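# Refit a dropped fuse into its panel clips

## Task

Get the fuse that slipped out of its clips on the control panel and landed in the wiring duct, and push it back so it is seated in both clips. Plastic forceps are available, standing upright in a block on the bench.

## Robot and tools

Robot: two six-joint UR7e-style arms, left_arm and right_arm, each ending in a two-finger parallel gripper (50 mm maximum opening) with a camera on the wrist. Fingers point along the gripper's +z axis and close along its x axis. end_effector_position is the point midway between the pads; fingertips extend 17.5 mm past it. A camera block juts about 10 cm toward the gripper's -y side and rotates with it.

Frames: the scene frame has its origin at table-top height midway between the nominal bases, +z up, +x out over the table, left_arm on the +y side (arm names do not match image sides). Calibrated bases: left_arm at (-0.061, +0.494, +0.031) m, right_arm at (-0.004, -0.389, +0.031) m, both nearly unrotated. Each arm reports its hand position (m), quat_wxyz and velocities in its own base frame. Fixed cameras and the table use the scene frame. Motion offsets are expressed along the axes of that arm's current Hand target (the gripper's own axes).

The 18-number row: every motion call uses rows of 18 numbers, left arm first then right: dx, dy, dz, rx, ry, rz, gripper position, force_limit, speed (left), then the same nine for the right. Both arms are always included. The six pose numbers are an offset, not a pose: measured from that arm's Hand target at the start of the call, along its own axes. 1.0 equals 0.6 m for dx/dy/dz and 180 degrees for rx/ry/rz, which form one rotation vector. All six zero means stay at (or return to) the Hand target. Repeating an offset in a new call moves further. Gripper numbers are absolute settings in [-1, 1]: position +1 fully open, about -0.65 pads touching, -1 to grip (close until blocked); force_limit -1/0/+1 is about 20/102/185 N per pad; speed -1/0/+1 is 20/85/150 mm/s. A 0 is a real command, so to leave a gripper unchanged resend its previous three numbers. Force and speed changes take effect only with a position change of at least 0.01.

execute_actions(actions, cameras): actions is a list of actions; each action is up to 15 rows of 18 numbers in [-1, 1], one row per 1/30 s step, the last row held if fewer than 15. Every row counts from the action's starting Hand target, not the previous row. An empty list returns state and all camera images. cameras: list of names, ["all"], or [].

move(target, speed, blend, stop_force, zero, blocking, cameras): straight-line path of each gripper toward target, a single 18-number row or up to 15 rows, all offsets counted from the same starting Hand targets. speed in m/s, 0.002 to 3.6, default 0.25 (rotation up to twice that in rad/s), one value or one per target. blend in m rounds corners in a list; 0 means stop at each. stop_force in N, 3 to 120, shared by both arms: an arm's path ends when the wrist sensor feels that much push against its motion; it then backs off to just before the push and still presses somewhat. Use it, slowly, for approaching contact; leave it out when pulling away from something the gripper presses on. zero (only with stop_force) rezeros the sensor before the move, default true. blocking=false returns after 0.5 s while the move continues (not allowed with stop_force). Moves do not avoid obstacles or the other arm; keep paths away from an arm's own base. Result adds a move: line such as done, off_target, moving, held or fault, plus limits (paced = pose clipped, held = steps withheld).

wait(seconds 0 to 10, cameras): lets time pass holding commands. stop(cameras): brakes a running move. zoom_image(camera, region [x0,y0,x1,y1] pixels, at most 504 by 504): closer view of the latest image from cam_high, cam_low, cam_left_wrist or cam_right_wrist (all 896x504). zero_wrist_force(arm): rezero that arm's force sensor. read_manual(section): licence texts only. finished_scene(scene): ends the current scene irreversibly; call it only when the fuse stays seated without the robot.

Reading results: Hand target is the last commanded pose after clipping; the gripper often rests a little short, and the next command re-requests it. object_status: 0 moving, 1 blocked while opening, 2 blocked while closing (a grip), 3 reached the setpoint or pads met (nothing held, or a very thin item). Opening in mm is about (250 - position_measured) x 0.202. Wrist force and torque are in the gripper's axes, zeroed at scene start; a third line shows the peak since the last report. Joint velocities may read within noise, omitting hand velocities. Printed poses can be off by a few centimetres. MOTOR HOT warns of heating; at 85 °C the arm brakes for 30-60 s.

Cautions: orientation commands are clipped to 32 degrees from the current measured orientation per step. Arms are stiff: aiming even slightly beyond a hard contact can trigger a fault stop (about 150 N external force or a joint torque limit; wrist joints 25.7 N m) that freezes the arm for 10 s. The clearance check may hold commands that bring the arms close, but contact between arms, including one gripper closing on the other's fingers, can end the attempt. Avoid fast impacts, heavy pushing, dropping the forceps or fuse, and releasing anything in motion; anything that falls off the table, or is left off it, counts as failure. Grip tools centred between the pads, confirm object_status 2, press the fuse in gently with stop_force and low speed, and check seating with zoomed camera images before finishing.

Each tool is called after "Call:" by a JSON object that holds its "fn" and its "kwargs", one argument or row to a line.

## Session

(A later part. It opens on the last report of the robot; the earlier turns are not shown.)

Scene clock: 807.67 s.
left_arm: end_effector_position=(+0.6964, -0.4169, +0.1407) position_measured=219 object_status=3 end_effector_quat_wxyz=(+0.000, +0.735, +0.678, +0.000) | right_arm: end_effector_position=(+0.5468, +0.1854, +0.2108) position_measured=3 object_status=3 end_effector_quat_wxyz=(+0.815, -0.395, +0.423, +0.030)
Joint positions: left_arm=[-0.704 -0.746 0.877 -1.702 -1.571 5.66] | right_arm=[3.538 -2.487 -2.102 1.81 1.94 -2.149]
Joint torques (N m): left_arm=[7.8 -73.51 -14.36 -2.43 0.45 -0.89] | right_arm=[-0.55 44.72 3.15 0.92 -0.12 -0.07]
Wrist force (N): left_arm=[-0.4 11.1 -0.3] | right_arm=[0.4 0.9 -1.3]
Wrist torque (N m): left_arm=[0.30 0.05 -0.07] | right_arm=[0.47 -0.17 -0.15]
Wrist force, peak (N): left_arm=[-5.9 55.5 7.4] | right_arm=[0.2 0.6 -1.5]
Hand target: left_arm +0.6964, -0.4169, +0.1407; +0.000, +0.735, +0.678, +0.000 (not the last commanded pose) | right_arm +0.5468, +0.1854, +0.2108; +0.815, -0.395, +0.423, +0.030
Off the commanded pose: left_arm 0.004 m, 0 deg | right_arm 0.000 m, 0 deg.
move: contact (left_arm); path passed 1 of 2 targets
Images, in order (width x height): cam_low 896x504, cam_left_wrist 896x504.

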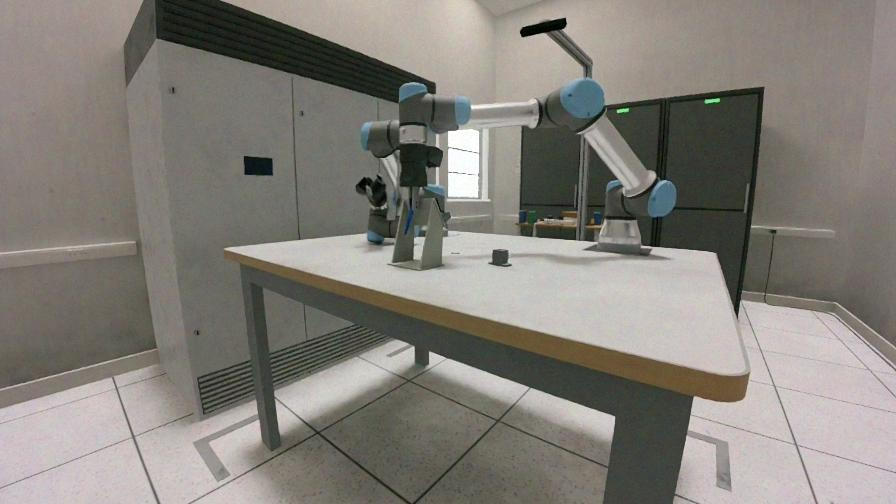

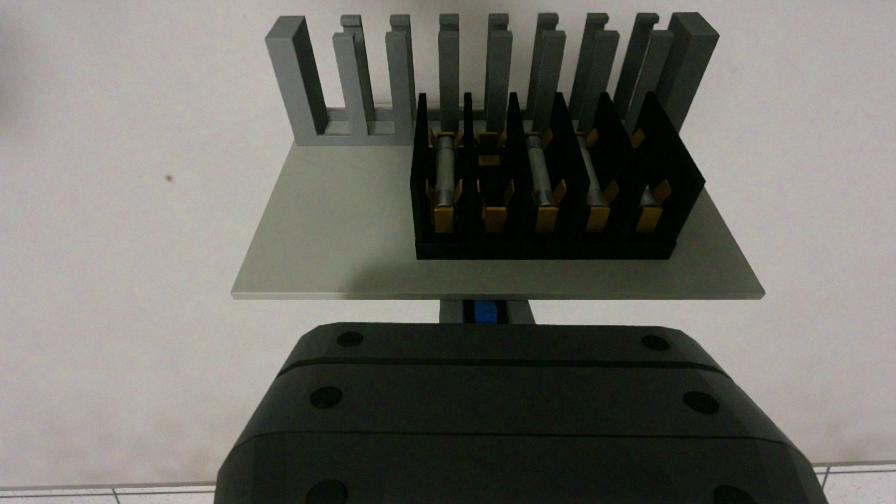

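Call:
{"fn": "execute_actions", "kwargs": {
  "actions": [
    [[0,0.008,0,0,0,0,-0.5,-1,-1,0,0,0,0,0,0,1,1,1]]
  ],
  "cameras": []
}}

Call:
{"fn": "move", "kwargs": {
  "target": [
    [0,0,-0.25,0,0,0,-0.5,-1,-1,0,0,0,0,0,0,1,1,1],
    [-0.3,-0.28,-0.25,0,0,0,-0.5,-1,-1,0,0,0,0,0,0,1,1,1]
  ],
  "speed": 0.2,
  "blend": 0.02,
  "cameras": ["cam_left_wrist","cam_low"]
}}

Call:
{"fn": "zoom_image", "kwargs": {
  "camera": "cam_low",
  "region": [420, 80, 560, 220]
}}

Call:
{"fn": "zoom_image", "kwargs": {
  "camera": "cam_left_wrist",
  "region": [430, 200, 530, 330]
}}

Scene clock: 818.57 s.
left_arm: end_effector_position=(+0.7012, -0.4172, +0.1407) position_measured=222 object_status=2 end_effector_quat_wxyz=(+0.000, +0.735, +0.678, +0.000) | right_arm: end_effector_position=(+0.5468, +0.1854, +0.2108) position_measured=3 object_status=3 end_effector_quat_wxyz=(+0.815, -0.395, +0.423, +0.030)
Joint positions: left_arm=[-0.701 -0.733 0.853 -1.691 -1.571 5.664] | right_arm=[3.538 -2.487 -2.102 1.81 1.94 -2.149]
Joint torques (N m): left_arm=[-12.31 -64.19 -34.26 -2.74 0.84 -1.98] | right_arm=[-0.83 44.49 3.22 0.76 -0.04 -0.1]
Wrist force (N): left_arm=[-2.0 2.4 -0.9] | right_arm=[0.0 0.7 -1.5]
Wrist torque (N m): left_arm=[0.14 0.26 0.02] | right_arm=[0.44 -0.11 -0.15]
Wrist force, peak (N): left_arm=[-0.6 11.8 0.1] | right_arm=[0.0 0.6 -1.5]
Hand target: left_arm +0.7012, -0.4173, +0.1407; +0.000, +0.735, +0.678, +0.000 | right_arm +0.5468, +0.1854, +0.2108; +0.815, -0.395, +0.423, +0.030
Off the commanded pose: left_arm 0.000 m, 0 deg | right_arm 0.000 m, 0 deg.
Step readings (end_effector_position of left_arm | right_arm):
0: (+0.6964, -0.4169, +0.1407) | (+0.5468, +0.1854, +0.2108)
1: (+0.6965, -0.4168, +0.1407) | (+0.5468, +0.1854, +0.2108)
2: (+0.6975, -0.4169, +0.1408) | (+0.5468, +0.1854, +0.2108)
4: (+0.7010, -0.4171, +0.1408) | (+0.5468, +0.1854, +0.2108)
8: (+0.7015, -0.4171, +0.1407) | (+0.5468, +0.1854, +0.2108)
15: (+0.7012, -0.4171, +0.1407) | (+0.5468, +0.1854, +0.2108)
No camera images: "cameras" was empty.

Scene clock: 821.00 s.
left_arm: end_effector_position=(+0.5192, -0.5829, +0.2907) position_measured=222 object_status=2 end_effector_quat_wxyz=(+0.000, +0.735, +0.678, +0.000) | right_arm: end_effector_position=(+0.5468, +0.1854, +0.2108) position_measured=3 object_status=3 end_effector_quat_wxyz=(+0.815, -0.395, +0.423, +0.030)
Joint positions: left_arm=[-1.015 -0.84 0.659 -1.39 -1.571 5.35] | right_arm=[3.538 -2.487 -2.102 1.81 1.94 -2.149]
Joint torques (N m): left_arm=[-11.1 -48.14 -33.67 -1.83 0.8 -0.53] | right_arm=[-1.44 44.83 3.51 0.84 -0.09 0.03]
Wrist force (N): left_arm=[-2.0 1.7 -0.4] | right_arm=[0.0 0.7 -1.1]
Wrist torque (N m): left_arm=[0.03 0.26 0.01] | right_arm=[0.44 -0.10 -0.15]
Wrist force, peak (N): left_arm=[-4.9 -1.0 -0.4] | right_arm=[-0.1 0.7 -1.5]
Hand target: left_arm +0.5191, -0.5830, +0.2907; +0.000, +0.735, +0.678, +0.000 | right_arm +0.5468, +0.1854, +0.2108; +0.815, -0.395, +0.423, +0.030
Off the commanded pose: left_arm 0.000 m, 0 deg | right_arm 0.000 m, 0 deg.
move: done
Images, in order (width x height): cam_low 896x504, cam_left_wrist 896x504.

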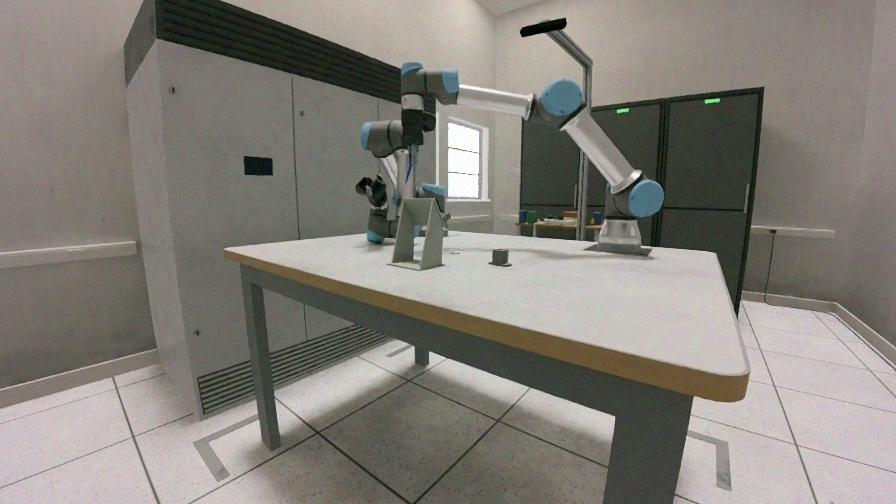

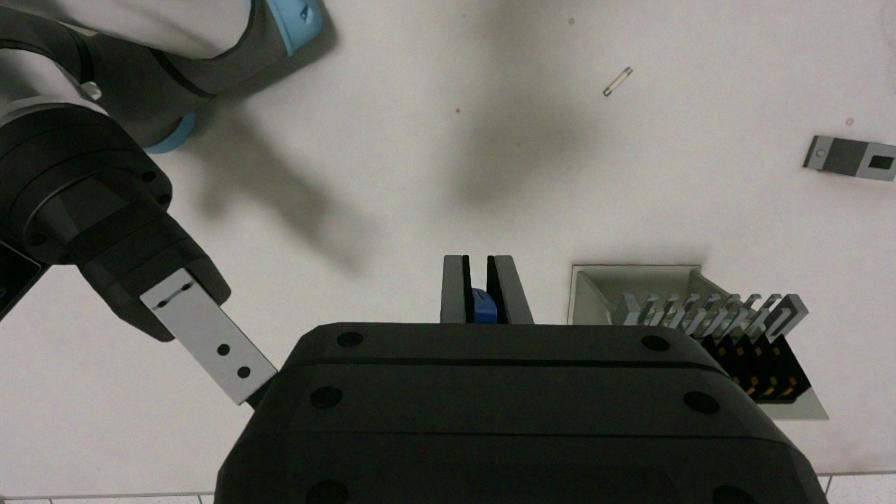

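Scaled by 3.600 from the camera's 896x504 image, which has a finer 1280x720 frame.

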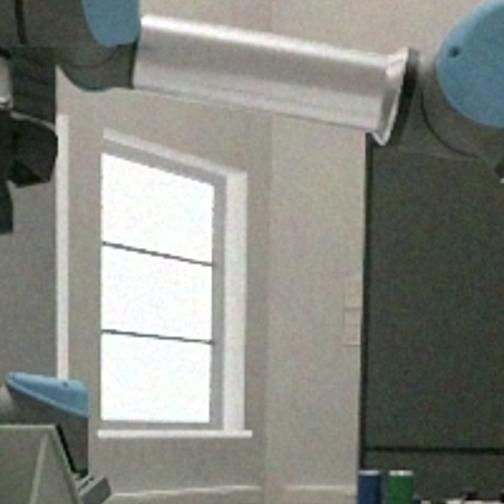

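Scaled by 3.877 from the camera's 896x504 image, which has a finer 1280x720 frame.

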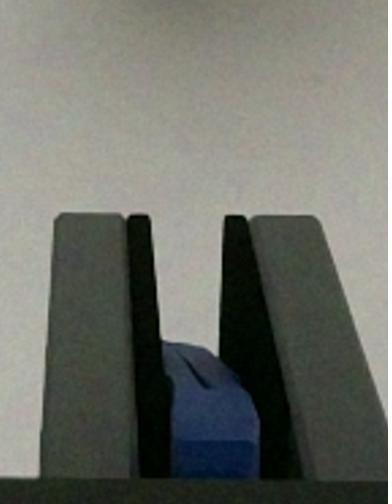

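Call:
{"fn": "move", "kwargs": {
  "target": [
    [0.593,0.005,0.05,0.1222,0.0086,0.0444,-0.5,-1,-1,0,0,0,0,0,0,1,1,1],
    [0.593,0.005,0.2845,0.1222,0.0086,0.0444,-0.5,-1,-1,0,0,0,0,0,0,1,1,1]
  ],
  "speed": 0.25,
  "blend": 0.02,
  "cameras": ["cam_left_wrist","cam_low"]
}}

Call:
{"fn": "zoom_image", "kwargs": {
  "camera": "cam_low",
  "region": [440, 180, 540, 280]
}}

Call:
{"fn": "zoom_image", "kwargs": {
  "camera": "cam_left_wrist",
  "region": [410, 210, 550, 330]
}}

Scene clock: 834.20 s.
left_arm: end_effector_position=(+0.5511, -0.2287, +0.1201) position_measured=222 object_status=2 end_effector_quat_wxyz=(-0.149, +0.767, +0.613, -0.119) end_effector_velocity=(+0.001, +0.000, -0.001) end_effector_angular_velocity=(-0.002, -0.004, +0.001) | right_arm: end_effector_position=(+0.5468, +0.1854, +0.2108) position_measured=3 object_status=3 end_effector_quat_wxyz=(+0.815, -0.395, +0.423, +0.030)
Joint positions: left_arm=[-0.563 -1.035 1.378 -1.55 -1.696 5.966] | right_arm=[3.538 -2.487 -2.102 1.81 1.94 -2.149]
Joint velocities: left_arm=[0 0.001 0.001 -0.006 0 0] | right_arm=[within noise]
Joint torques (N m): left_arm=[8.73 -46.44 -12.18 -2.93 -0.32 2.49] | right_arm=[-0.07 44.39 3.27 0.78 -0.21 0.06]
Wrist force (N): left_arm=[-1.6 -0.1 -0.2] | right_arm=[0.1 0.6 -1.2]
Wrist torque (N m): left_arm=[0.06 0.17 0.08] | right_arm=[0.44 -0.12 -0.14]
Wrist force, peak (N): left_arm=[-6.3 0.1 -0.4] | right_arm=[0.0 0.9 -1.5]
Hand target: left_arm +0.5510, -0.2286, +0.1200; -0.149, +0.767, +0.613, -0.119 | right_arm +0.5468, +0.1854, +0.2108; +0.815, -0.395, +0.423, +0.030
Off the commanded pose: left_arm 0.000 m, 0 deg | right_arm 0.000 m, 0 deg.
move: done
Images, in order (width x height): cam_low 896x504, cam_left_wrist 896x504.

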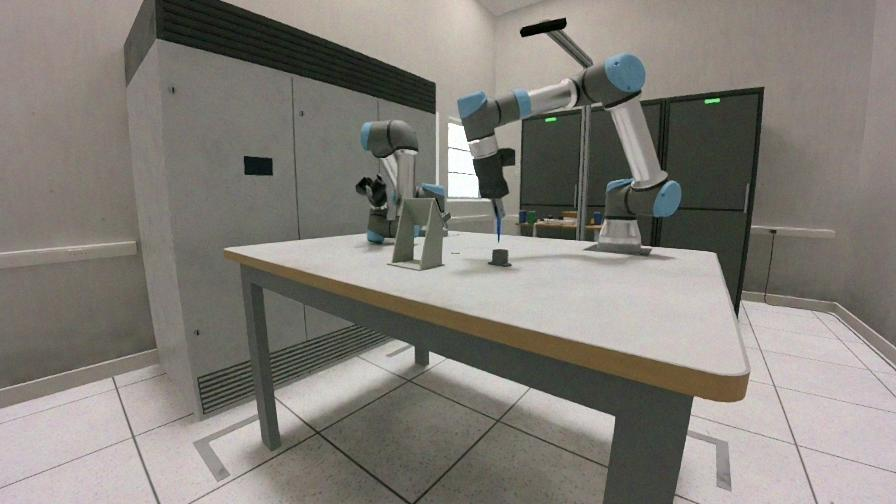

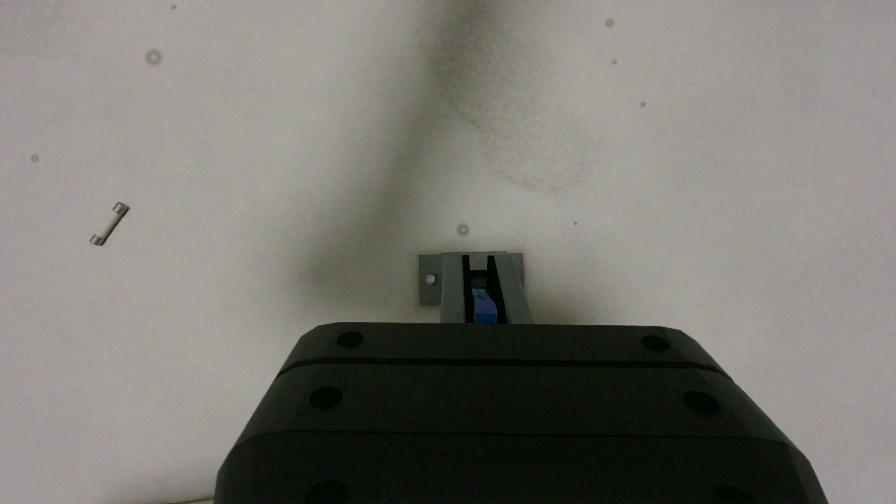

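Scaled by 5.040 from the camera's 896x504 image, which has a finer 1280x720 frame.

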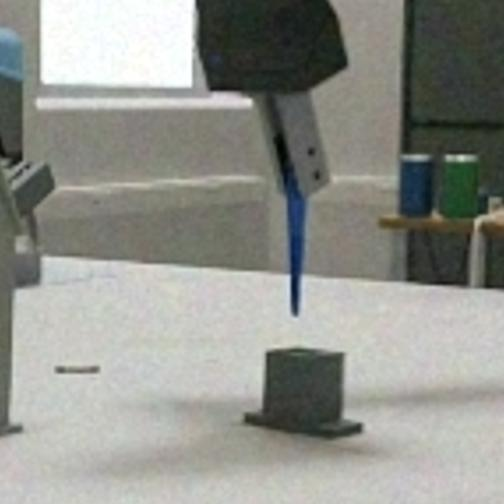

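Scaled by 3.600 from the camera's 896x504 image, which has a finer 1280x720 frame.

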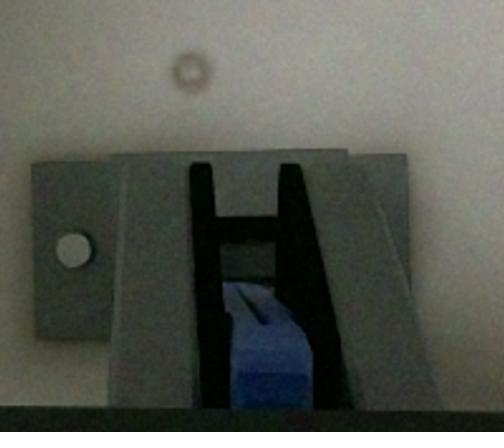

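Call:
{"fn": "move", "kwargs": {
  "target": [
    [0.005,0,0,0,0,0,-0.5,-1,-1,0,0,0,0,0,0,1,1,1],
    [0.005,0.0156,0.0386,0,0,0,-0.5,-1,-1,0,0,0,0,0,0,1,1,1]
  ],
  "speed": 0.04,
  "stop_force": 5,
  "cameras": ["cam_left_wrist","cam_low"]
}}

Call:
{"fn": "zoom_image", "kwargs": {
  "camera": "cam_low",
  "region": [440, 180, 540, 280]
}}

Call:
{"fn": "zoom_image", "kwargs": {
  "camera": "cam_left_wrist",
  "region": [410, 210, 550, 330]
}}

Scene clock: 851.37 s.
left_arm: end_effector_position=(+0.5517, -0.2257, +0.1004) position_measured=222 object_status=2 end_effector_quat_wxyz=(-0.149, +0.767, +0.613, -0.119) | right_arm: end_effector_position=(+0.5468, +0.1854, +0.2108) position_measured=3 object_status=3 end_effector_quat_wxyz=(+0.815, -0.395, +0.423, +0.030)
Joint positions: left_arm=[-0.559 -1.019 1.406 -1.594 -1.695 5.97] | right_arm=[3.538 -2.487 -2.102 1.81 1.94 -2.149]
Joint torques (N m): left_arm=[-2.28 -60.56 -19.9 -3.13 1.36 -1.96] | right_arm=[-0.75 44.72 3.53 0.77 -0.19 0.16]
Wrist force (N): left_arm=[-1.4 0.0 0.0] | right_arm=[0.1 0.7 -1.2]
Wrist torque (N m): left_arm=[0.09 0.12 -0.11] | right_arm=[0.46 -0.11 -0.15]
Wrist force, peak (N): left_arm=[-1.6 -11.7 -30.1] | right_arm=[0.0 0.8 -1.4]
Hand target: left_arm +0.5517, -0.2257, +0.1004; -0.149, +0.767, +0.613, -0.119 (not the last commanded pose) | right_arm +0.5468, +0.1854, +0.2108; +0.815, -0.395, +0.423, +0.030
Off the commanded pose: left_arm 0.005 m, 0 deg | right_arm 0.000 m, 0 deg.
move: contact (left_arm); path passed 1 of 2 targets
Images, in order (width x height): cam_low 896x504, cam_left_wrist 896x504.

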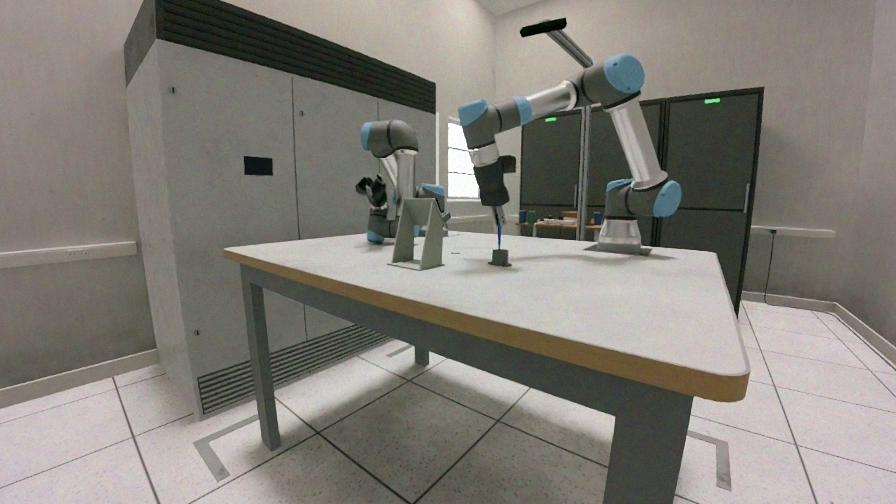

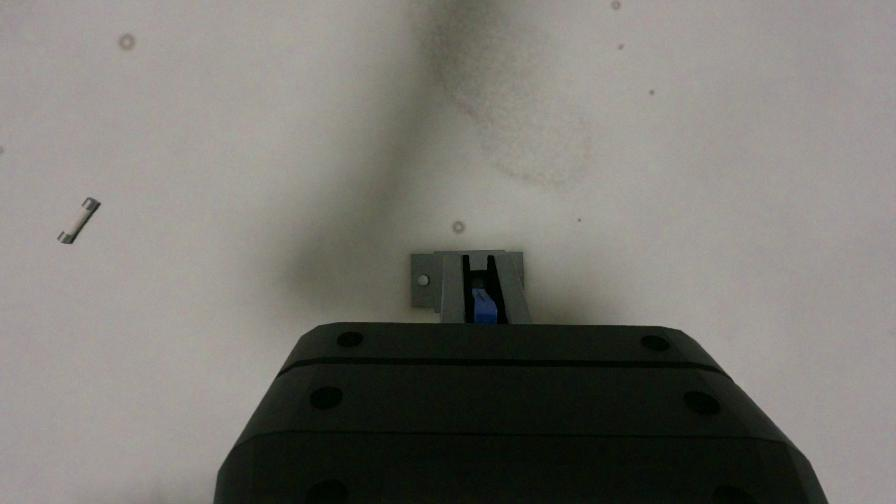

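Scaled by 5.040 from the camera's 896x504 image, which has a finer 1280x720 frame.

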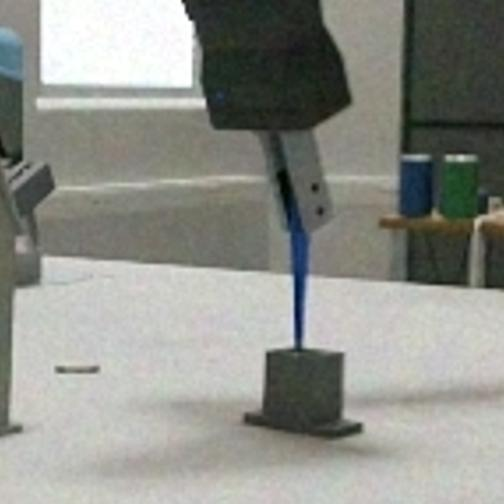

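Scaled by 3.600 from the camera's 896x504 image, which has a finer 1280x720 frame.

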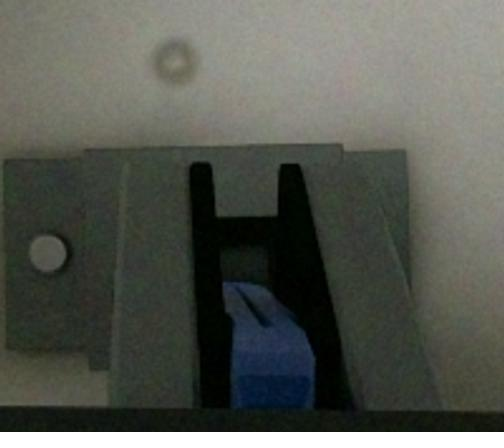

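Call:
{"fn": "move", "kwargs": {
  "target": [
    [0,-0.0028,-0.0065,0,0,0,-0.5,-1,-1,0,0,0,0,0,0,1,1,1],
    [0,-0.0098,-0.0065,0,0,0,-0.5,-1,-1,0,0,0,0,0,0,1,1,1],
    [0,0.0056,0.0319,0,0,0,-0.5,-1,-1,0,0,0,0,0,0,1,1,1]
  ],
  "speed": 0.04,
  "stop_force": 5,
  "cameras": ["cam_left_wrist","cam_low"]
}}

Call:
{"fn": "zoom_image", "kwargs": {
  "camera": "cam_low",
  "region": [440, 180, 540, 280]
}}

Call:
{"fn": "zoom_image", "kwargs": {
  "camera": "cam_left_wrist",
  "region": [410, 210, 550, 330]
}}

Scene clock: 859.47 s.
left_arm: end_effector_position=(+0.5477, -0.2248, +0.0814) position_measured=222 object_status=2 end_effector_quat_wxyz=(-0.149, +0.767, +0.613, -0.119) | right_arm: end_effector_position=(+0.5468, +0.1854, +0.2108) position_measured=3 object_status=3 end_effector_quat_wxyz=(+0.815, -0.395, +0.423, +0.030)
Joint positions: left_arm=[-0.561 -1.01 1.444 -1.641 -1.696 5.968] | right_arm=[3.538 -2.487 -2.102 1.81 1.94 -2.149]
Joint torques (N m): left_arm=[-13.12 -60.62 -31.63 -2.85 -2.02 2.13] | right_arm=[0.11 45.03 3.63 1.01 -0.2 0.03]
Wrist force (N): left_arm=[-1.3 -0.3 -0.2] | right_arm=[0.1 0.7 -1.0]
Wrist torque (N m): left_arm=[0.03 0.12 0.08] | right_arm=[0.44 -0.12 -0.15]
Wrist force, peak (N): left_arm=[-1.4 -0.9 -1.1] | right_arm=[0.1 0.5 -1.7]
Hand target: left_arm +0.5477, -0.2248, +0.0814; -0.149, +0.767, +0.613, -0.119 | right_arm +0.5468, +0.1854, +0.2108; +0.815, -0.395, +0.423, +0.030
Off the commanded pose: left_arm 0.000 m, 0 deg | right_arm 0.000 m, 0 deg.
move: done
Images, in order (width x height): cam_low 896x504, cam_left_wrist 896x504.

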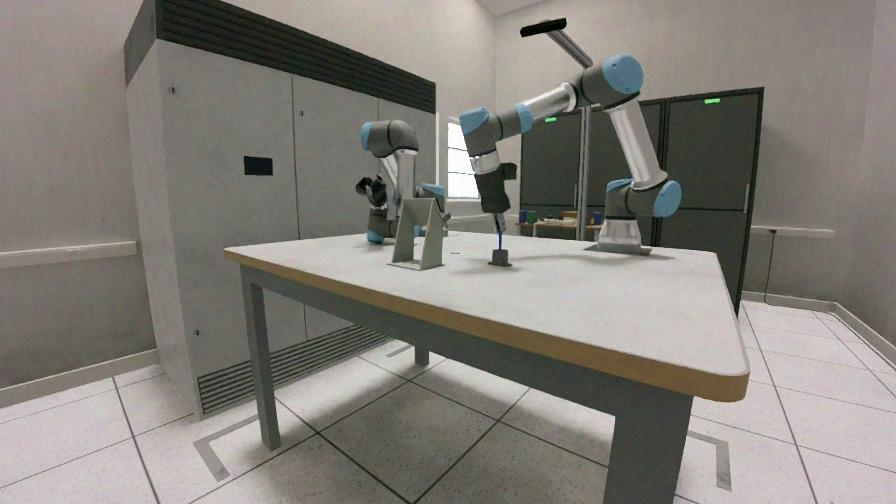

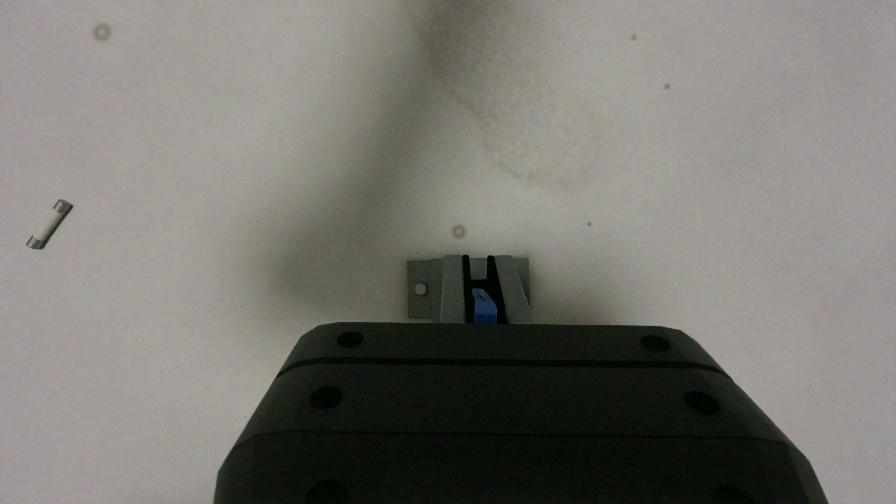

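Scaled by 5.040 from the camera's 896x504 image, which has a finer 1280x720 frame.

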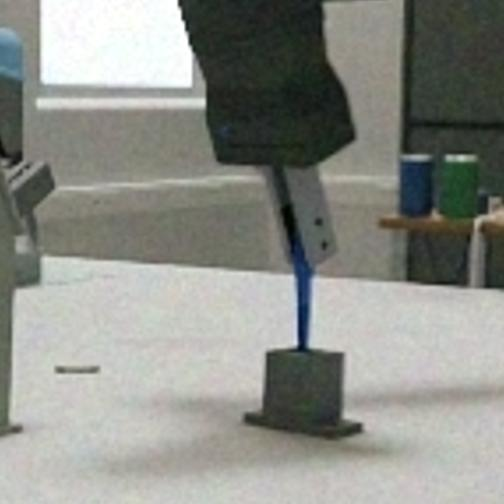

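Scaled by 3.600 from the camera's 896x504 image, which has a finer 1280x720 frame.

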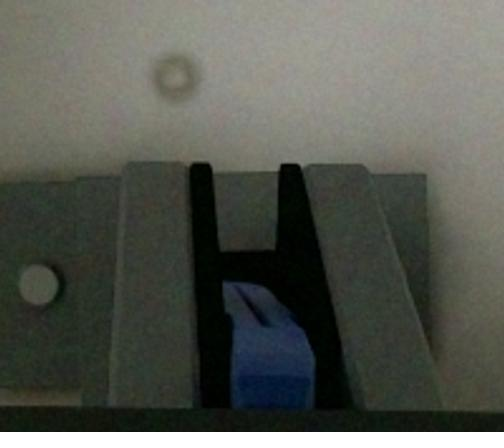

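Call:
{"fn": "move", "kwargs": {
  "target": [0,0.0094,0.0232,0,0,0,-0.5,-1,-1,0,0,0,0,0,0,1,1,1],
  "speed": 0.03,
  "stop_force": 6,
  "cameras": []
}}

Call:
{"fn": "execute_actions", "kwargs": {
  "actions": [
    [[0,0,0,0,0,0,0,-1,-1,0,0,0,0,0,0,1,1,1]],
    [[0,0,0,0,0,0,0,-1,-1,0,0,0,0,0,0,1,1,1]]
  ],
  "cameras": ["cam_low"]
}}

Call:
{"fn": "zoom_image", "kwargs": {
  "camera": "cam_low",
  "region": [440, 180, 540, 280]
}}

Scene clock: 865.23 s.
left_arm: end_effector_position=(+0.5477, -0.2248, +0.0664) position_measured=222 object_status=2 end_effector_quat_wxyz=(-0.149, +0.767, +0.613, -0.119) | right_arm: end_effector_position=(+0.5468, +0.1854, +0.2108) position_measured=3 object_status=3 end_effector_quat_wxyz=(+0.815, -0.395, +0.423, +0.030)
Joint positions: left_arm=[-0.561 -0.994 1.461 -1.674 -1.696 5.968] | right_arm=[3.538 -2.487 -2.102 1.81 1.94 -2.149]
Joint torques (N m): left_arm=[-12.06 -60.82 -32.11 -1.66 -1.52 1.34] | right_arm=[-0.53 44.62 3 0.94 -0.2 0.1]
Wrist force (N): left_arm=[-1.5 0.0 -0.3] | right_arm=[0.1 0.5 -1.4]
Wrist torque (N m): left_arm=[0.09 0.16 0.08] | right_arm=[0.41 -0.12 -0.15]
Wrist force, peak (N): left_arm=[-1.5 -0.6 -1.5] | right_arm=[0.0 1.1 -1.4]
Hand target: left_arm +0.5478, -0.2248, +0.0664; -0.149, +0.767, +0.613, -0.119 | right_arm +0.5468, +0.1854, +0.2108; +0.815, -0.395, +0.423, +0.030
Off the commanded pose: left_arm 0.000 m, 0 deg | right_arm 0.000 m, 0 deg.
move: done
No camera images: "cameras" was empty.

Scene clock: 866.43 s.
left_arm: end_effector_position=(+0.5478, -0.2248, +0.0664) position_measured=152 object_status=3 end_effector_quat_wxyz=(-0.149, +0.767, +0.613, -0.119) | right_arm: end_effector_position=(+0.5468, +0.1854, +0.2108) position_measured=3 object_status=3 end_effector_quat_wxyz=(+0.815, -0.395, +0.423, +0.030)
Joint positions: left_arm=[-0.561 -0.994 1.461 -1.674 -1.696 5.968] | right_arm=[3.538 -2.487 -2.102 1.81 1.94 -2.149]
Joint torques (N m): left_arm=[-10.24 -60.04 -30.7 -2.57 -1.51 1.56] | right_arm=[-0.71 45.51 3.42 0.8 -0.25 0.09]
Wrist force (N): left_arm=[-1.4 -0.2 -0.4] | right_arm=[0.0 0.9 -1.2]
Wrist torque (N m): left_arm=[0.05 0.15 0.07] | right_arm=[0.47 -0.10 -0.14]
Wrist force, peak (N): left_arm=[-1.8 -0.1 -0.5] | right_arm=[0.1 0.5 -1.6]
Hand target: left_arm +0.5478, -0.2248, +0.0664; -0.149, +0.767, +0.613, -0.119 | right_arm +0.5468, +0.1854, +0.2108; +0.815, -0.395, +0.423, +0.030
Off the commanded pose: left_arm 0.000 m, 0 deg | right_arm 0.000 m, 0 deg.
Step readings (end_effector_position of left_arm | right_arm):
0: (+0.5477, -0.2248, +0.0664) | (+0.5468, +0.1854, +0.2108)
1: (+0.5477, -0.2248, +0.0664) | (+0.5468, +0.1854, +0.2108)
2: (+0.5477, -0.2248, +0.0664) | (+0.5468, +0.1854, +0.2108)
4: (+0.5477, -0.2248, +0.0664) | (+0.5468, +0.1854, +0.2108)
8: (+0.5477, -0.2248, +0.0664) | (+0.5468, +0.1854, +0.2108)
15: (+0.5477, -0.2248, +0.0664) | (+0.5468, +0.1854, +0.2108)
16: (+0.5477, -0.2248, +0.0664) | (+0.5468, +0.1854, +0.2108)
17: (+0.5477, -0.2248, +0.0664) | (+0.5468, +0.1854, +0.2108)
19: (+0.5477, -0.2248, +0.0664) | (+0.5468, +0.1854, +0.2108)
23: (+0.5477, -0.2248, +0.0664) | (+0.5468, +0.1854, +0.2108)
30: (+0.5477, -0.2248, +0.0664) | (+0.5468, +0.1854, +0.2108)
Images, in order (width x height): cam_low 896x504.

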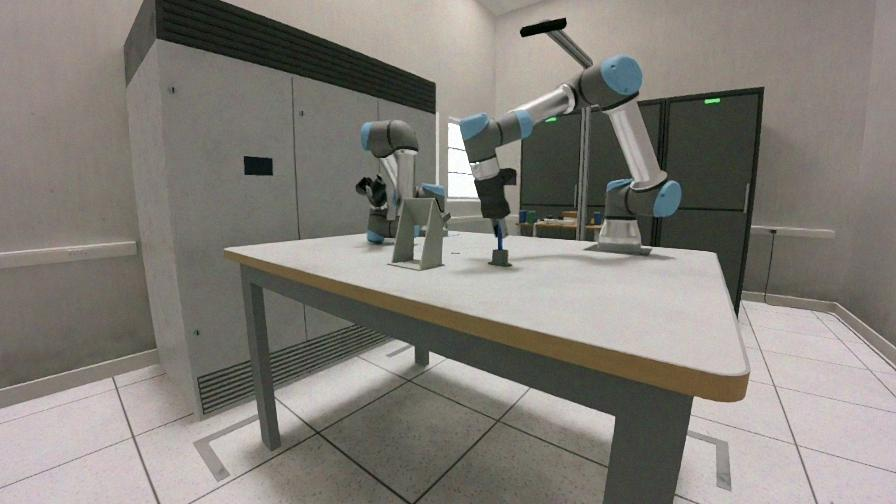

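Scaled by 5.040 from the camera's 896x504 image, which has a finer 1280x720 frame.

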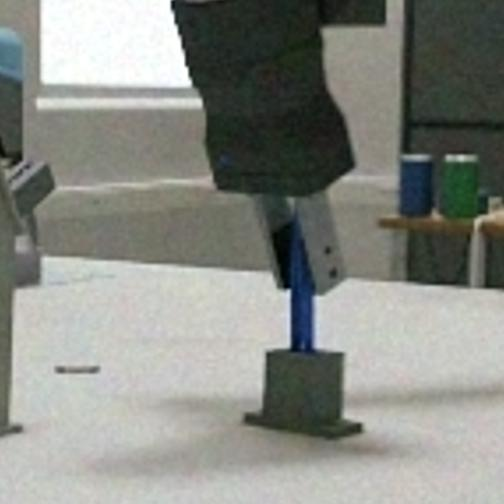

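Call:
{"fn": "move", "kwargs": {
  "target": [
    [0,0,-0.2,0,0,0,1,1,1,0,0,0,0,0,0,1,1,1],
    [-0.0035,-0.0778,-0.1728,0,0.19,0.98,1,1,1,0,0,0,0,0,0,1,1,1]
  ],
  "speed": [0.15,0.5],
  "cameras": ["cam_left_wrist"]
}}

Call:
{"fn": "zoom_image", "kwargs": {
  "camera": "cam_left_wrist",
  "region": [340, 90, 600, 340]
}}

Scene clock: 879.57 s.
left_arm: end_effector_position=(+0.5429, -0.2258, +0.1801) position_measured=3 object_status=3 end_effector_quat_wxyz=(+0.000, -0.626, +0.780, +0.001) | right_arm: end_effector_position=(+0.5468, +0.1854, +0.2108) position_measured=3 object_status=3 end_effector_quat_wxyz=(+0.815, -0.395, +0.423, +0.030)
Joint positions: left_arm=[-0.623 -0.843 0.947 1.468 1.57 5.877] | right_arm=[3.538 -2.487 -2.102 1.81 1.94 -2.149]
Joint torques (N m): left_arm=[10.73 -44.63 -24.7 1.39 -1.55 2.7] | right_arm=[0.01 44.9 3.53 0.89 -0.19 -0.02]
Wrist force (N): left_arm=[-1.8 2.2 -0.9] | right_arm=[0.2 0.5 -1.3]
Wrist torque (N m): left_arm=[0.08 0.24 0.15] | right_arm=[0.41 -0.13 -0.15]
Wrist force, peak (N): left_arm=[-0.8 -6.0 2.3] | right_arm=[-0.1 0.8 -1.5]
Hand target: left_arm +0.5430, -0.2258, +0.1800; +0.000, -0.626, +0.780, +0.001 | right_arm +0.5468, +0.1854, +0.2108; +0.815, -0.395, +0.423, +0.030
Off the commanded pose: left_arm 0.000 m, 0 deg | right_arm 0.000 m, 0 deg.
move: done; limits=paced
Images, in order (width x height): cam_left_wrist 896x504.

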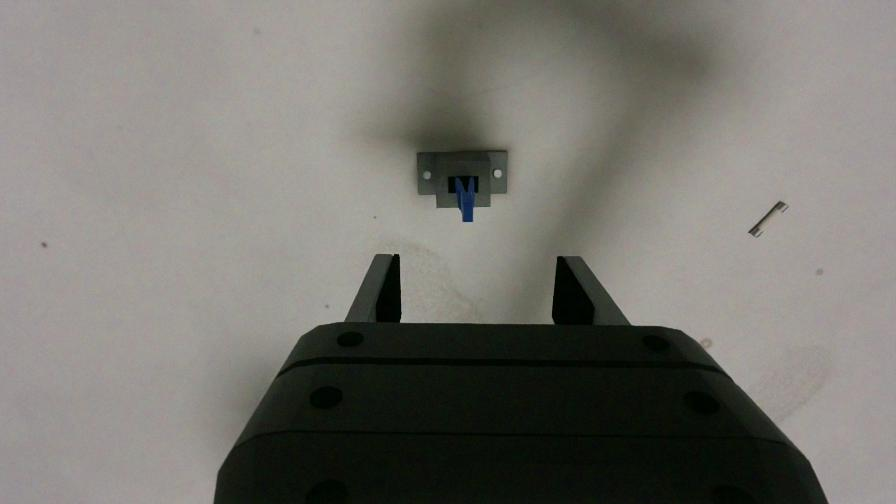

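Scaled by 1.938 from the camera's 896x504 image, which has a finer 1280x720 frame.

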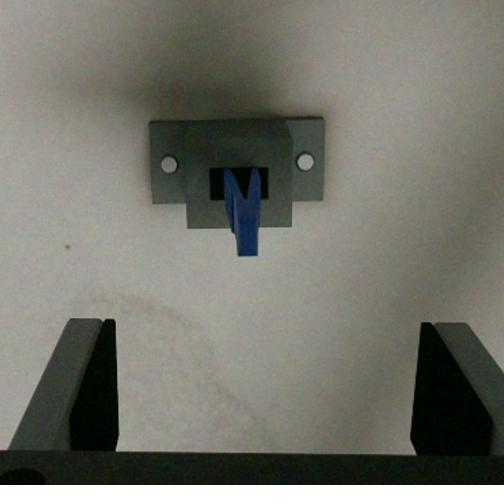

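Call:
{"fn": "move", "kwargs": {
  "target": [0,0,0.2078,0,0,0,1,1,1,0,0,0,0,0,0,1,1,1],
  "speed": 0.12,
  "cameras": []
}}

Call:
{"fn": "execute_actions", "kwargs": {
  "actions": [
    [[0,0,0,0,0,0,-0.44,-1,0,0,0,0,0,0,0,1,1,1]],
    [[0,0,0,0,0,0,-0.44,-1,0,0,0,0,0,0,0,1,1,1]]
  ],
  "cameras": []
}}

Call:
{"fn": "move", "kwargs": {
  "target": [0,0,-0.22,0,0,0,-0.44,-1,0,0,0,0,0,0,0,1,1,1],
  "speed": 0.12,
  "cameras": ["cam_left_wrist"]
}}

Call:
{"fn": "zoom_image", "kwargs": {
  "camera": "cam_left_wrist",
  "region": [430, 200, 530, 330]
}}

Scene clock: 892.83 s.
left_arm: end_effector_position=(+0.5428, -0.2257, +0.0553) position_measured=3 object_status=3 end_effector_quat_wxyz=(+0.000, -0.626, +0.780, +0.001) | right_arm: end_effector_position=(+0.5468, +0.1854, +0.2108) position_measured=3 object_status=3 end_effector_quat_wxyz=(+0.815, -0.395, +0.423, +0.030)
Joint positions: left_arm=[-0.623 -0.763 1.134 1.202 1.57 5.877] | right_arm=[3.538 -2.487 -2.102 1.81 1.94 -2.149]
Joint torques (N m): left_arm=[10.78 -60.18 -23.21 2.09 0.71 2.48] | right_arm=[-0.19 44.97 4.05 0.93 -0.16 0.01]
Wrist force (N): left_arm=[-1.7 1.9 -0.7] | right_arm=[0.2 0.7 -1.2]
Wrist torque (N m): left_arm=[0.05 0.20 0.12] | right_arm=[0.43 -0.14 -0.15]
Wrist force, peak (N): left_arm=[-1.4 2.0 -3.3] | right_arm=[0.3 0.8 -1.4]
Hand target: left_arm +0.5429, -0.2257, +0.0553; +0.000, -0.626, +0.780, +0.001 | right_arm +0.5468, +0.1854, +0.2108; +0.815, -0.395, +0.423, +0.030
Off the commanded pose: left_arm 0.000 m, 0 deg | right_arm 0.000 m, 0 deg.
move: done
No camera images: "cameras" was empty.

Scene clock: 894.03 s.
left_arm: end_effector_position=(+0.5429, -0.2257, +0.0553) position_measured=219 object_status=3 end_effector_quat_wxyz=(+0.000, -0.626, +0.780, +0.001) | right_arm: end_effector_position=(+0.5468, +0.1854, +0.2108) position_measured=3 object_status=3 end_effector_quat_wxyz=(+0.815, -0.395, +0.423, +0.030)
Joint positions: left_arm=[-0.623 -0.763 1.134 1.202 1.57 5.877] | right_arm=[3.538 -2.487 -2.102 1.81 1.94 -2.149]
Joint torques (N m): left_arm=[9.67 -64.26 -19.68 2.04 -1.4 2.49] | right_arm=[-0.13 44.17 3.25 0.87 -0.24 0.07]
Wrist force (N): left_arm=[-1.5 1.8 -1.0] | right_arm=[0.0 0.8 -1.1]
Wrist torque (N m): left_arm=[0.05 0.17 0.13] | right_arm=[0.47 -0.11 -0.15]
Wrist force, peak (N): left_arm=[-1.9 2.0 -1.1] | right_arm=[0.4 1.1 -1.3]
Hand target: left_arm +0.5429, -0.2257, +0.0553; +0.000, -0.626, +0.780, +0.001 | right_arm +0.5468, +0.1854, +0.2108; +0.815, -0.395, +0.423, +0.030
Off the commanded pose: left_arm 0.000 m, 0 deg | right_arm 0.000 m, 0 deg.
Step readings (end_effector_position of left_arm | right_arm):
0: (+0.5428, -0.2257, +0.0553) | (+0.5468, +0.1854, +0.2108)
1: (+0.5428, -0.2257, +0.0553) | (+0.5468, +0.1854, +0.2108)
2: (+0.5428, -0.2257, +0.0553) | (+0.5468, +0.1854, +0.2108)
4: (+0.5429, -0.2257, +0.0553) | (+0.5468, +0.1854, +0.2108)
8: (+0.5429, -0.2257, +0.0553) | (+0.5468, +0.1854, +0.2108)
15: (+0.5429, -0.2257, +0.0553) | (+0.5468, +0.1854, +0.2108)
16: (+0.5429, -0.2257, +0.0553) | (+0.5468, +0.1854, +0.2108)
17: (+0.5429, -0.2257, +0.0553) | (+0.5468, +0.1854, +0.2108)
19: (+0.5429, -0.2257, +0.0553) | (+0.5468, +0.1854, +0.2108)
23: (+0.5429, -0.2257, +0.0553) | (+0.5468, +0.1854, +0.2108)
30: (+0.5429, -0.2257, +0.0553) | (+0.5468, +0.1854, +0.2108)
No camera images: "cameras" was empty.

Scene clock: 895.57 s.
left_arm: end_effector_position=(+0.5430, -0.2258, +0.1873) position_measured=219 object_status=3 end_effector_quat_wxyz=(+0.000, -0.626, +0.780, +0.001) | right_arm: end_effector_position=(+0.5468, +0.1854, +0.2108) position_measured=3 object_status=3 end_effector_quat_wxyz=(+0.815, -0.395, +0.423, +0.030)
Joint positions: left_arm=[-0.623 -0.845 0.932 1.485 1.57 5.877] | right_arm=[3.538 -2.487 -2.102 1.81 1.94 -2.149]
Joint torques (N m): left_arm=[-11.34 -43.08 -22.13 4.27 0.55 -1.6] | right_arm=[-0.4 44.66 3.07 0.97 -0.09 0.06]
Wrist force (N): left_arm=[-1.5 2.0 -0.9] | right_arm=[0.0 0.4 -1.0]
Wrist torque (N m): left_arm=[0.06 0.19 0.14] | right_arm=[0.39 -0.12 -0.15]
Wrist force, peak (N): left_arm=[-1.9 2.0 -2.7] | right_arm=[-0.2 0.6 -1.4]
Hand target: left_arm +0.5430, -0.2258, +0.1873; +0.000, -0.626, +0.780, +0.001 | right_arm +0.5468, +0.1854, +0.2108; +0.815, -0.395, +0.423, +0.030
Off the commanded pose: left_arm 0.000 m, 0 deg | right_arm 0.000 m, 0 deg.
move: done
Images, in order (width x height): cam_left_wrist 896x504.

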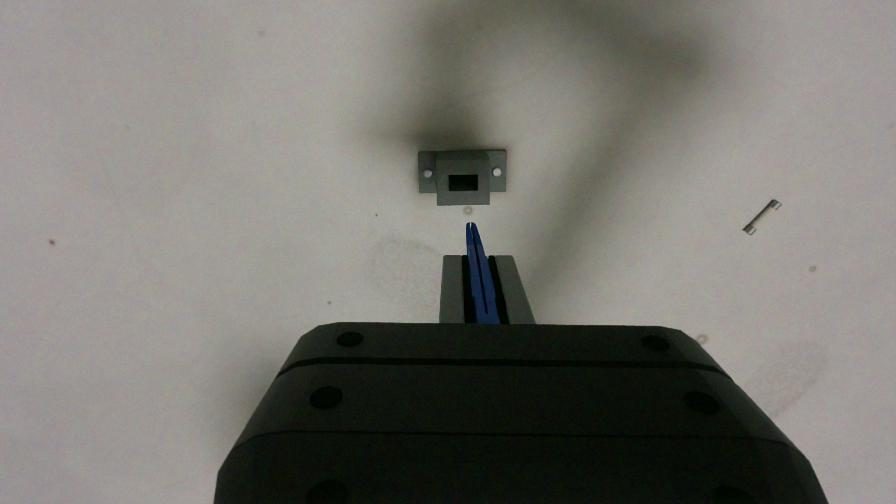

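Scaled by 3.877 from the camera's 896x504 image, which has a finer 1280x720 frame.

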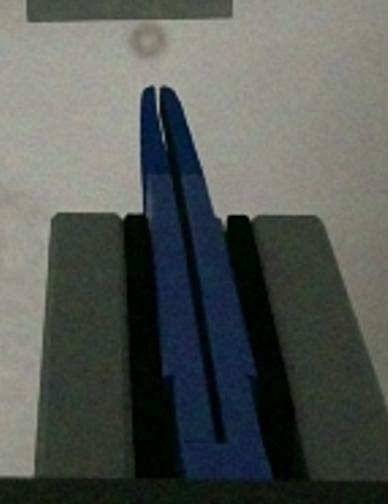

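Call:
{"fn": "move", "kwargs": {
  "target": [0.3727,0.0538,0.1455,0,0,0.2056,-0.44,-1,0,0,0,0,0,0,0,1,1,1],
  "speed": 0.2,
  "cameras": ["cam_left_wrist"]
}}

Call:
{"fn": "execute_actions", "kwargs": {
  "actions": [
    [[0,0,0,0,0,0,-0.37,-1,-1,0,0,0,0,0,0,1,1,1]]
  ],
  "cameras": ["cam_left_wrist"]
}}

Call:
{"fn": "zoom_image", "kwargs": {
  "camera": "cam_left_wrist",
  "region": [410, 160, 540, 290]
}}

Scene clock: 904.33 s.
left_arm: end_effector_position=(+0.4632, -0.4371, +0.0999) position_measured=219 object_status=3 end_effector_quat_wxyz=(+0.000, -0.347, +0.938, +0.001) | right_arm: end_effector_position=(+0.5468, +0.1854, +0.2108) position_measured=3 object_status=3 end_effector_quat_wxyz=(+0.815, -0.395, +0.423, +0.030)
Joint positions: left_arm=[-0.967 -0.659 0.823 1.409 1.571 6.179] | right_arm=[3.538 -2.487 -2.102 1.81 1.94 -2.149]
Joint torques (N m): left_arm=[-2.79 -59.68 -16.73 1.92 1.33 0.03] | right_arm=[-0.06 44.48 2.75 0.77 -0.27 0.02]
Wrist force (N): left_arm=[-1.6 2.1 -0.9] | right_arm=[0.0 0.5 -1.1]
Wrist torque (N m): left_arm=[0.10 0.20 0.27] | right_arm=[0.41 -0.10 -0.15]
Wrist force, peak (N): left_arm=[-3.8 1.6 -1.7] | right_arm=[0.0 0.8 -1.5]
Hand target: left_arm +0.4632, -0.4371, +0.0998; +0.000, -0.347, +0.938, +0.001 | right_arm +0.5468, +0.1854, +0.2108; +0.815, -0.395, +0.423, +0.030
Off the commanded pose: left_arm 0.000 m, 0 deg | right_arm 0.000 m, 0 deg.
move: done
Images, in order (width x height): cam_left_wrist 896x504.

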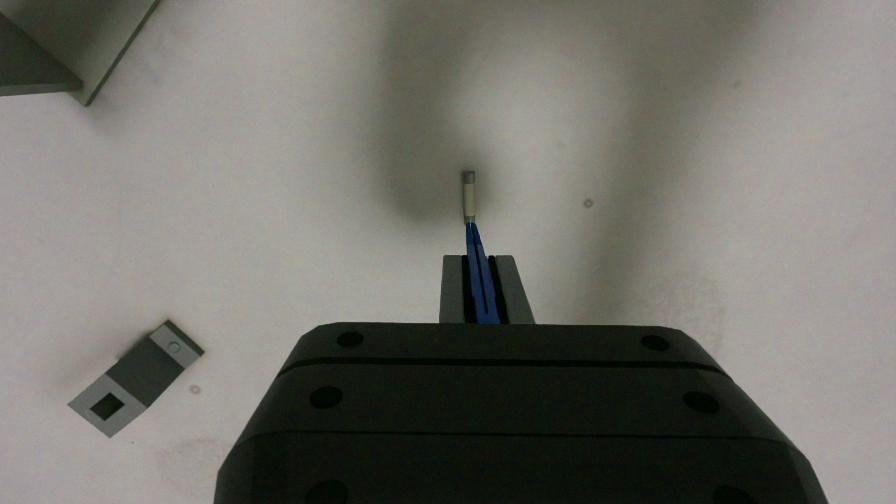

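Scene clock: 905.03 s.
left_arm: end_effector_position=(+0.4632, -0.4371, +0.0998) position_measured=208 object_status=3 end_effector_quat_wxyz=(+0.000, -0.347, +0.938, +0.001) | right_arm: end_effector_position=(+0.5468, +0.1854, +0.2108) position_measured=3 object_status=3 end_effector_quat_wxyz=(+0.815, -0.395, +0.423, +0.030)
Joint positions: left_arm=[-0.967 -0.659 0.823 1.409 1.571 6.179] | right_arm=[3.538 -2.487 -2.102 1.81 1.94 -2.149]
Joint torques (N m): left_arm=[-11.13 -55.32 -25.06 2.08 0.88 2.23] | right_arm=[-0.72 45.5 3.14 0.86 -0.2 -0.11]
Wrist force (N): left_arm=[-1.6 2.3 -0.7] | right_arm=[0.2 0.8 -1.1]
Wrist torque (N m): left_arm=[0.13 0.20 0.27] | right_arm=[0.45 -0.13 -0.14]
Wrist force, peak (N): left_arm=[-2.1 2.0 -0.6] | right_arm=[-0.1 0.7 -1.6]
Hand target: left_arm +0.4632, -0.4371, +0.0998; +0.000, -0.347, +0.938, +0.001 | right_arm +0.5468, +0.1854, +0.2108; +0.815, -0.395, +0.423, +0.030
Off the commanded pose: left_arm 0.000 m, 0 deg | right_arm 0.000 m, 0 deg.
Step readings (end_effector_position of left_arm | right_arm):
0: (+0.4632, -0.4371, +0.0999) | (+0.5468, +0.1854, +0.2108)
1: (+0.4632, -0.4371, +0.0999) | (+0.5468, +0.1854, +0.2108)
2: (+0.4632, -0.4371, +0.0999) | (+0.5468, +0.1854, +0.2108)
4: (+0.4632, -0.4371, +0.0998) | (+0.5468, +0.1854, +0.2108)
8: (+0.4632, -0.4371, +0.0998) | (+0.5468, +0.1854, +0.2108)
15: (+0.4632, -0.4371, +0.0998) | (+0.5468, +0.1854, +0.2108)
Images, in order (width x height): cam_left_wrist 896x504.

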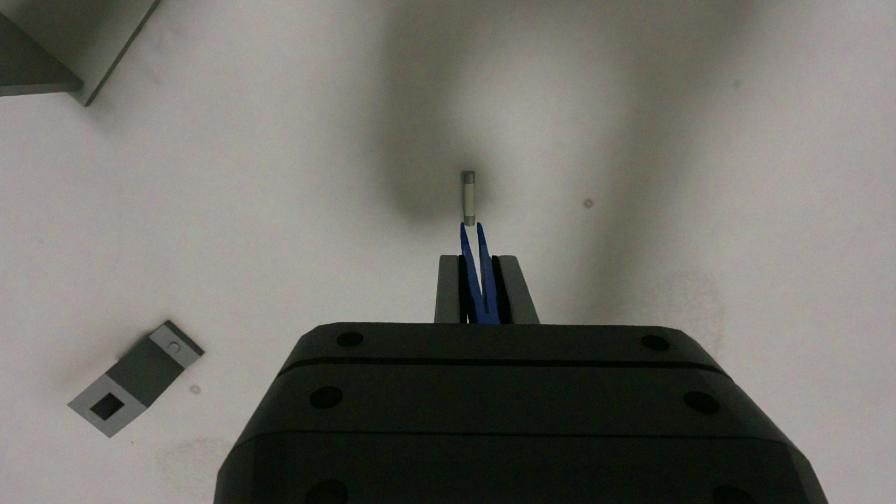

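Scaled by 3.877 from the camera's 896x504 image, which has a finer 1280x720 frame.

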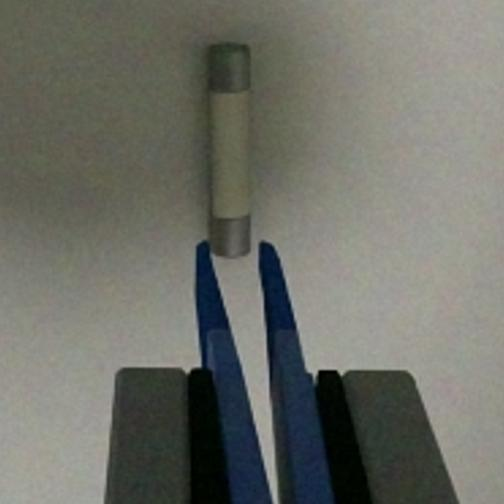

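Call:
{"fn": "move", "kwargs": {
  "target": [
    [0.002,-0.007,0,0,0,0,-0.36,-1,-1,0,0,0,0,0,0,1,1,1],
    [0.002,-0.007,0.05,0,0,0,-0.36,-1,-1,0,0,0,0,0,0,1,1,1],
    [0.002,-0.007,0.085,0,0,0,-0.36,-1,-1,0,0,0,0,0,0,1,1,1]
  ],
  "speed": [0.05,0.05,0.015],
  "stop_force": 4,
  "cameras": ["cam_left_wrist"]
}}

Call:
{"fn": "zoom_image", "kwargs": {
  "camera": "cam_left_wrist",
  "region": [410, 160, 540, 290]
}}

Scene clock: 914.87 s.
left_arm: end_effector_position=(+0.4650, -0.4411, +0.0488) position_measured=206 object_status=3 end_effector_quat_wxyz=(+0.000, -0.347, +0.938, +0.001) | right_arm: end_effector_position=(+0.5468, +0.1854, +0.2108) position_measured=3 object_status=3 end_effector_quat_wxyz=(+0.815, -0.395, +0.423, +0.030)
Joint positions: left_arm=[-0.968 -0.613 0.869 1.316 1.571 6.178] | right_arm=[3.538 -2.487 -2.102 1.81 1.94 -2.149]
Joint torques (N m): left_arm=[7.92 -70.44 -28.24 4.41 1.45 1.91] | right_arm=[-0.7 45.07 2.91 0.8 -0.18 -0.03]
Wrist force (N): left_arm=[-1.5 2.3 -0.7] | right_arm=[0.1 0.6 -1.0]
Wrist torque (N m): left_arm=[0.14 0.19 0.26] | right_arm=[0.42 -0.13 -0.14]
Wrist force, peak (N): left_arm=[-1.9 2.8 -1.0] | right_arm=[-0.1 1.0 -1.4]
Hand target: left_arm +0.4650, -0.4411, +0.0488; +0.000, -0.347, +0.938, +0.001 | right_arm +0.5468, +0.1854, +0.2108; +0.815, -0.395, +0.423, +0.030
Off the commanded pose: left_arm 0.000 m, 0 deg | right_arm 0.000 m, 0 deg.
move: done
Images, in order (width x height): cam_left_wrist 896x504.

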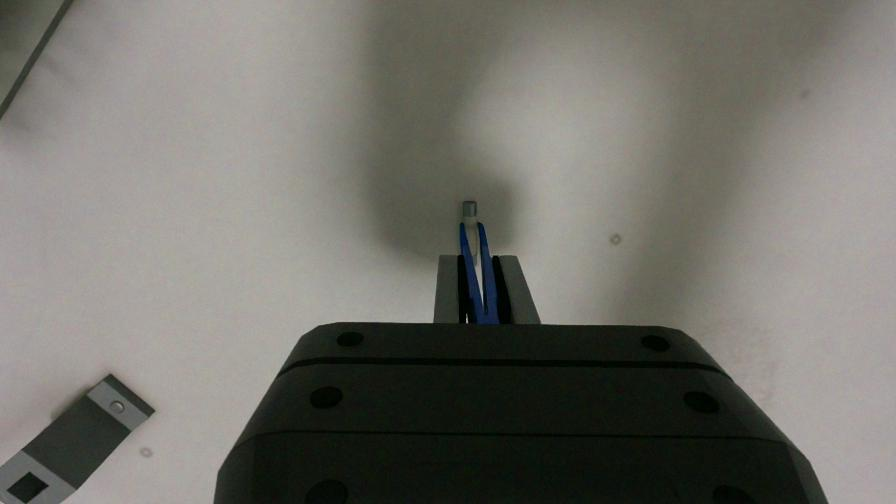

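Scaled by 3.877 from the camera's 896x504 image, which has a finer 1280x720 frame.

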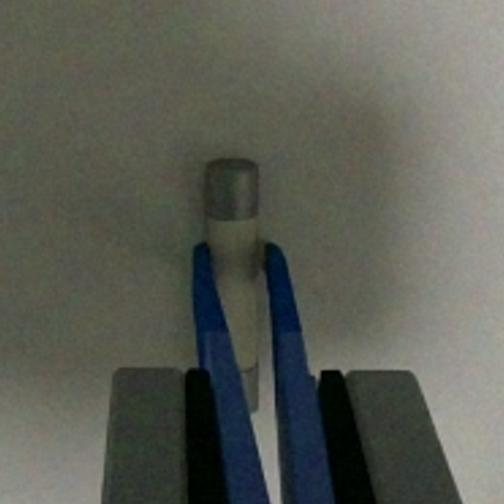

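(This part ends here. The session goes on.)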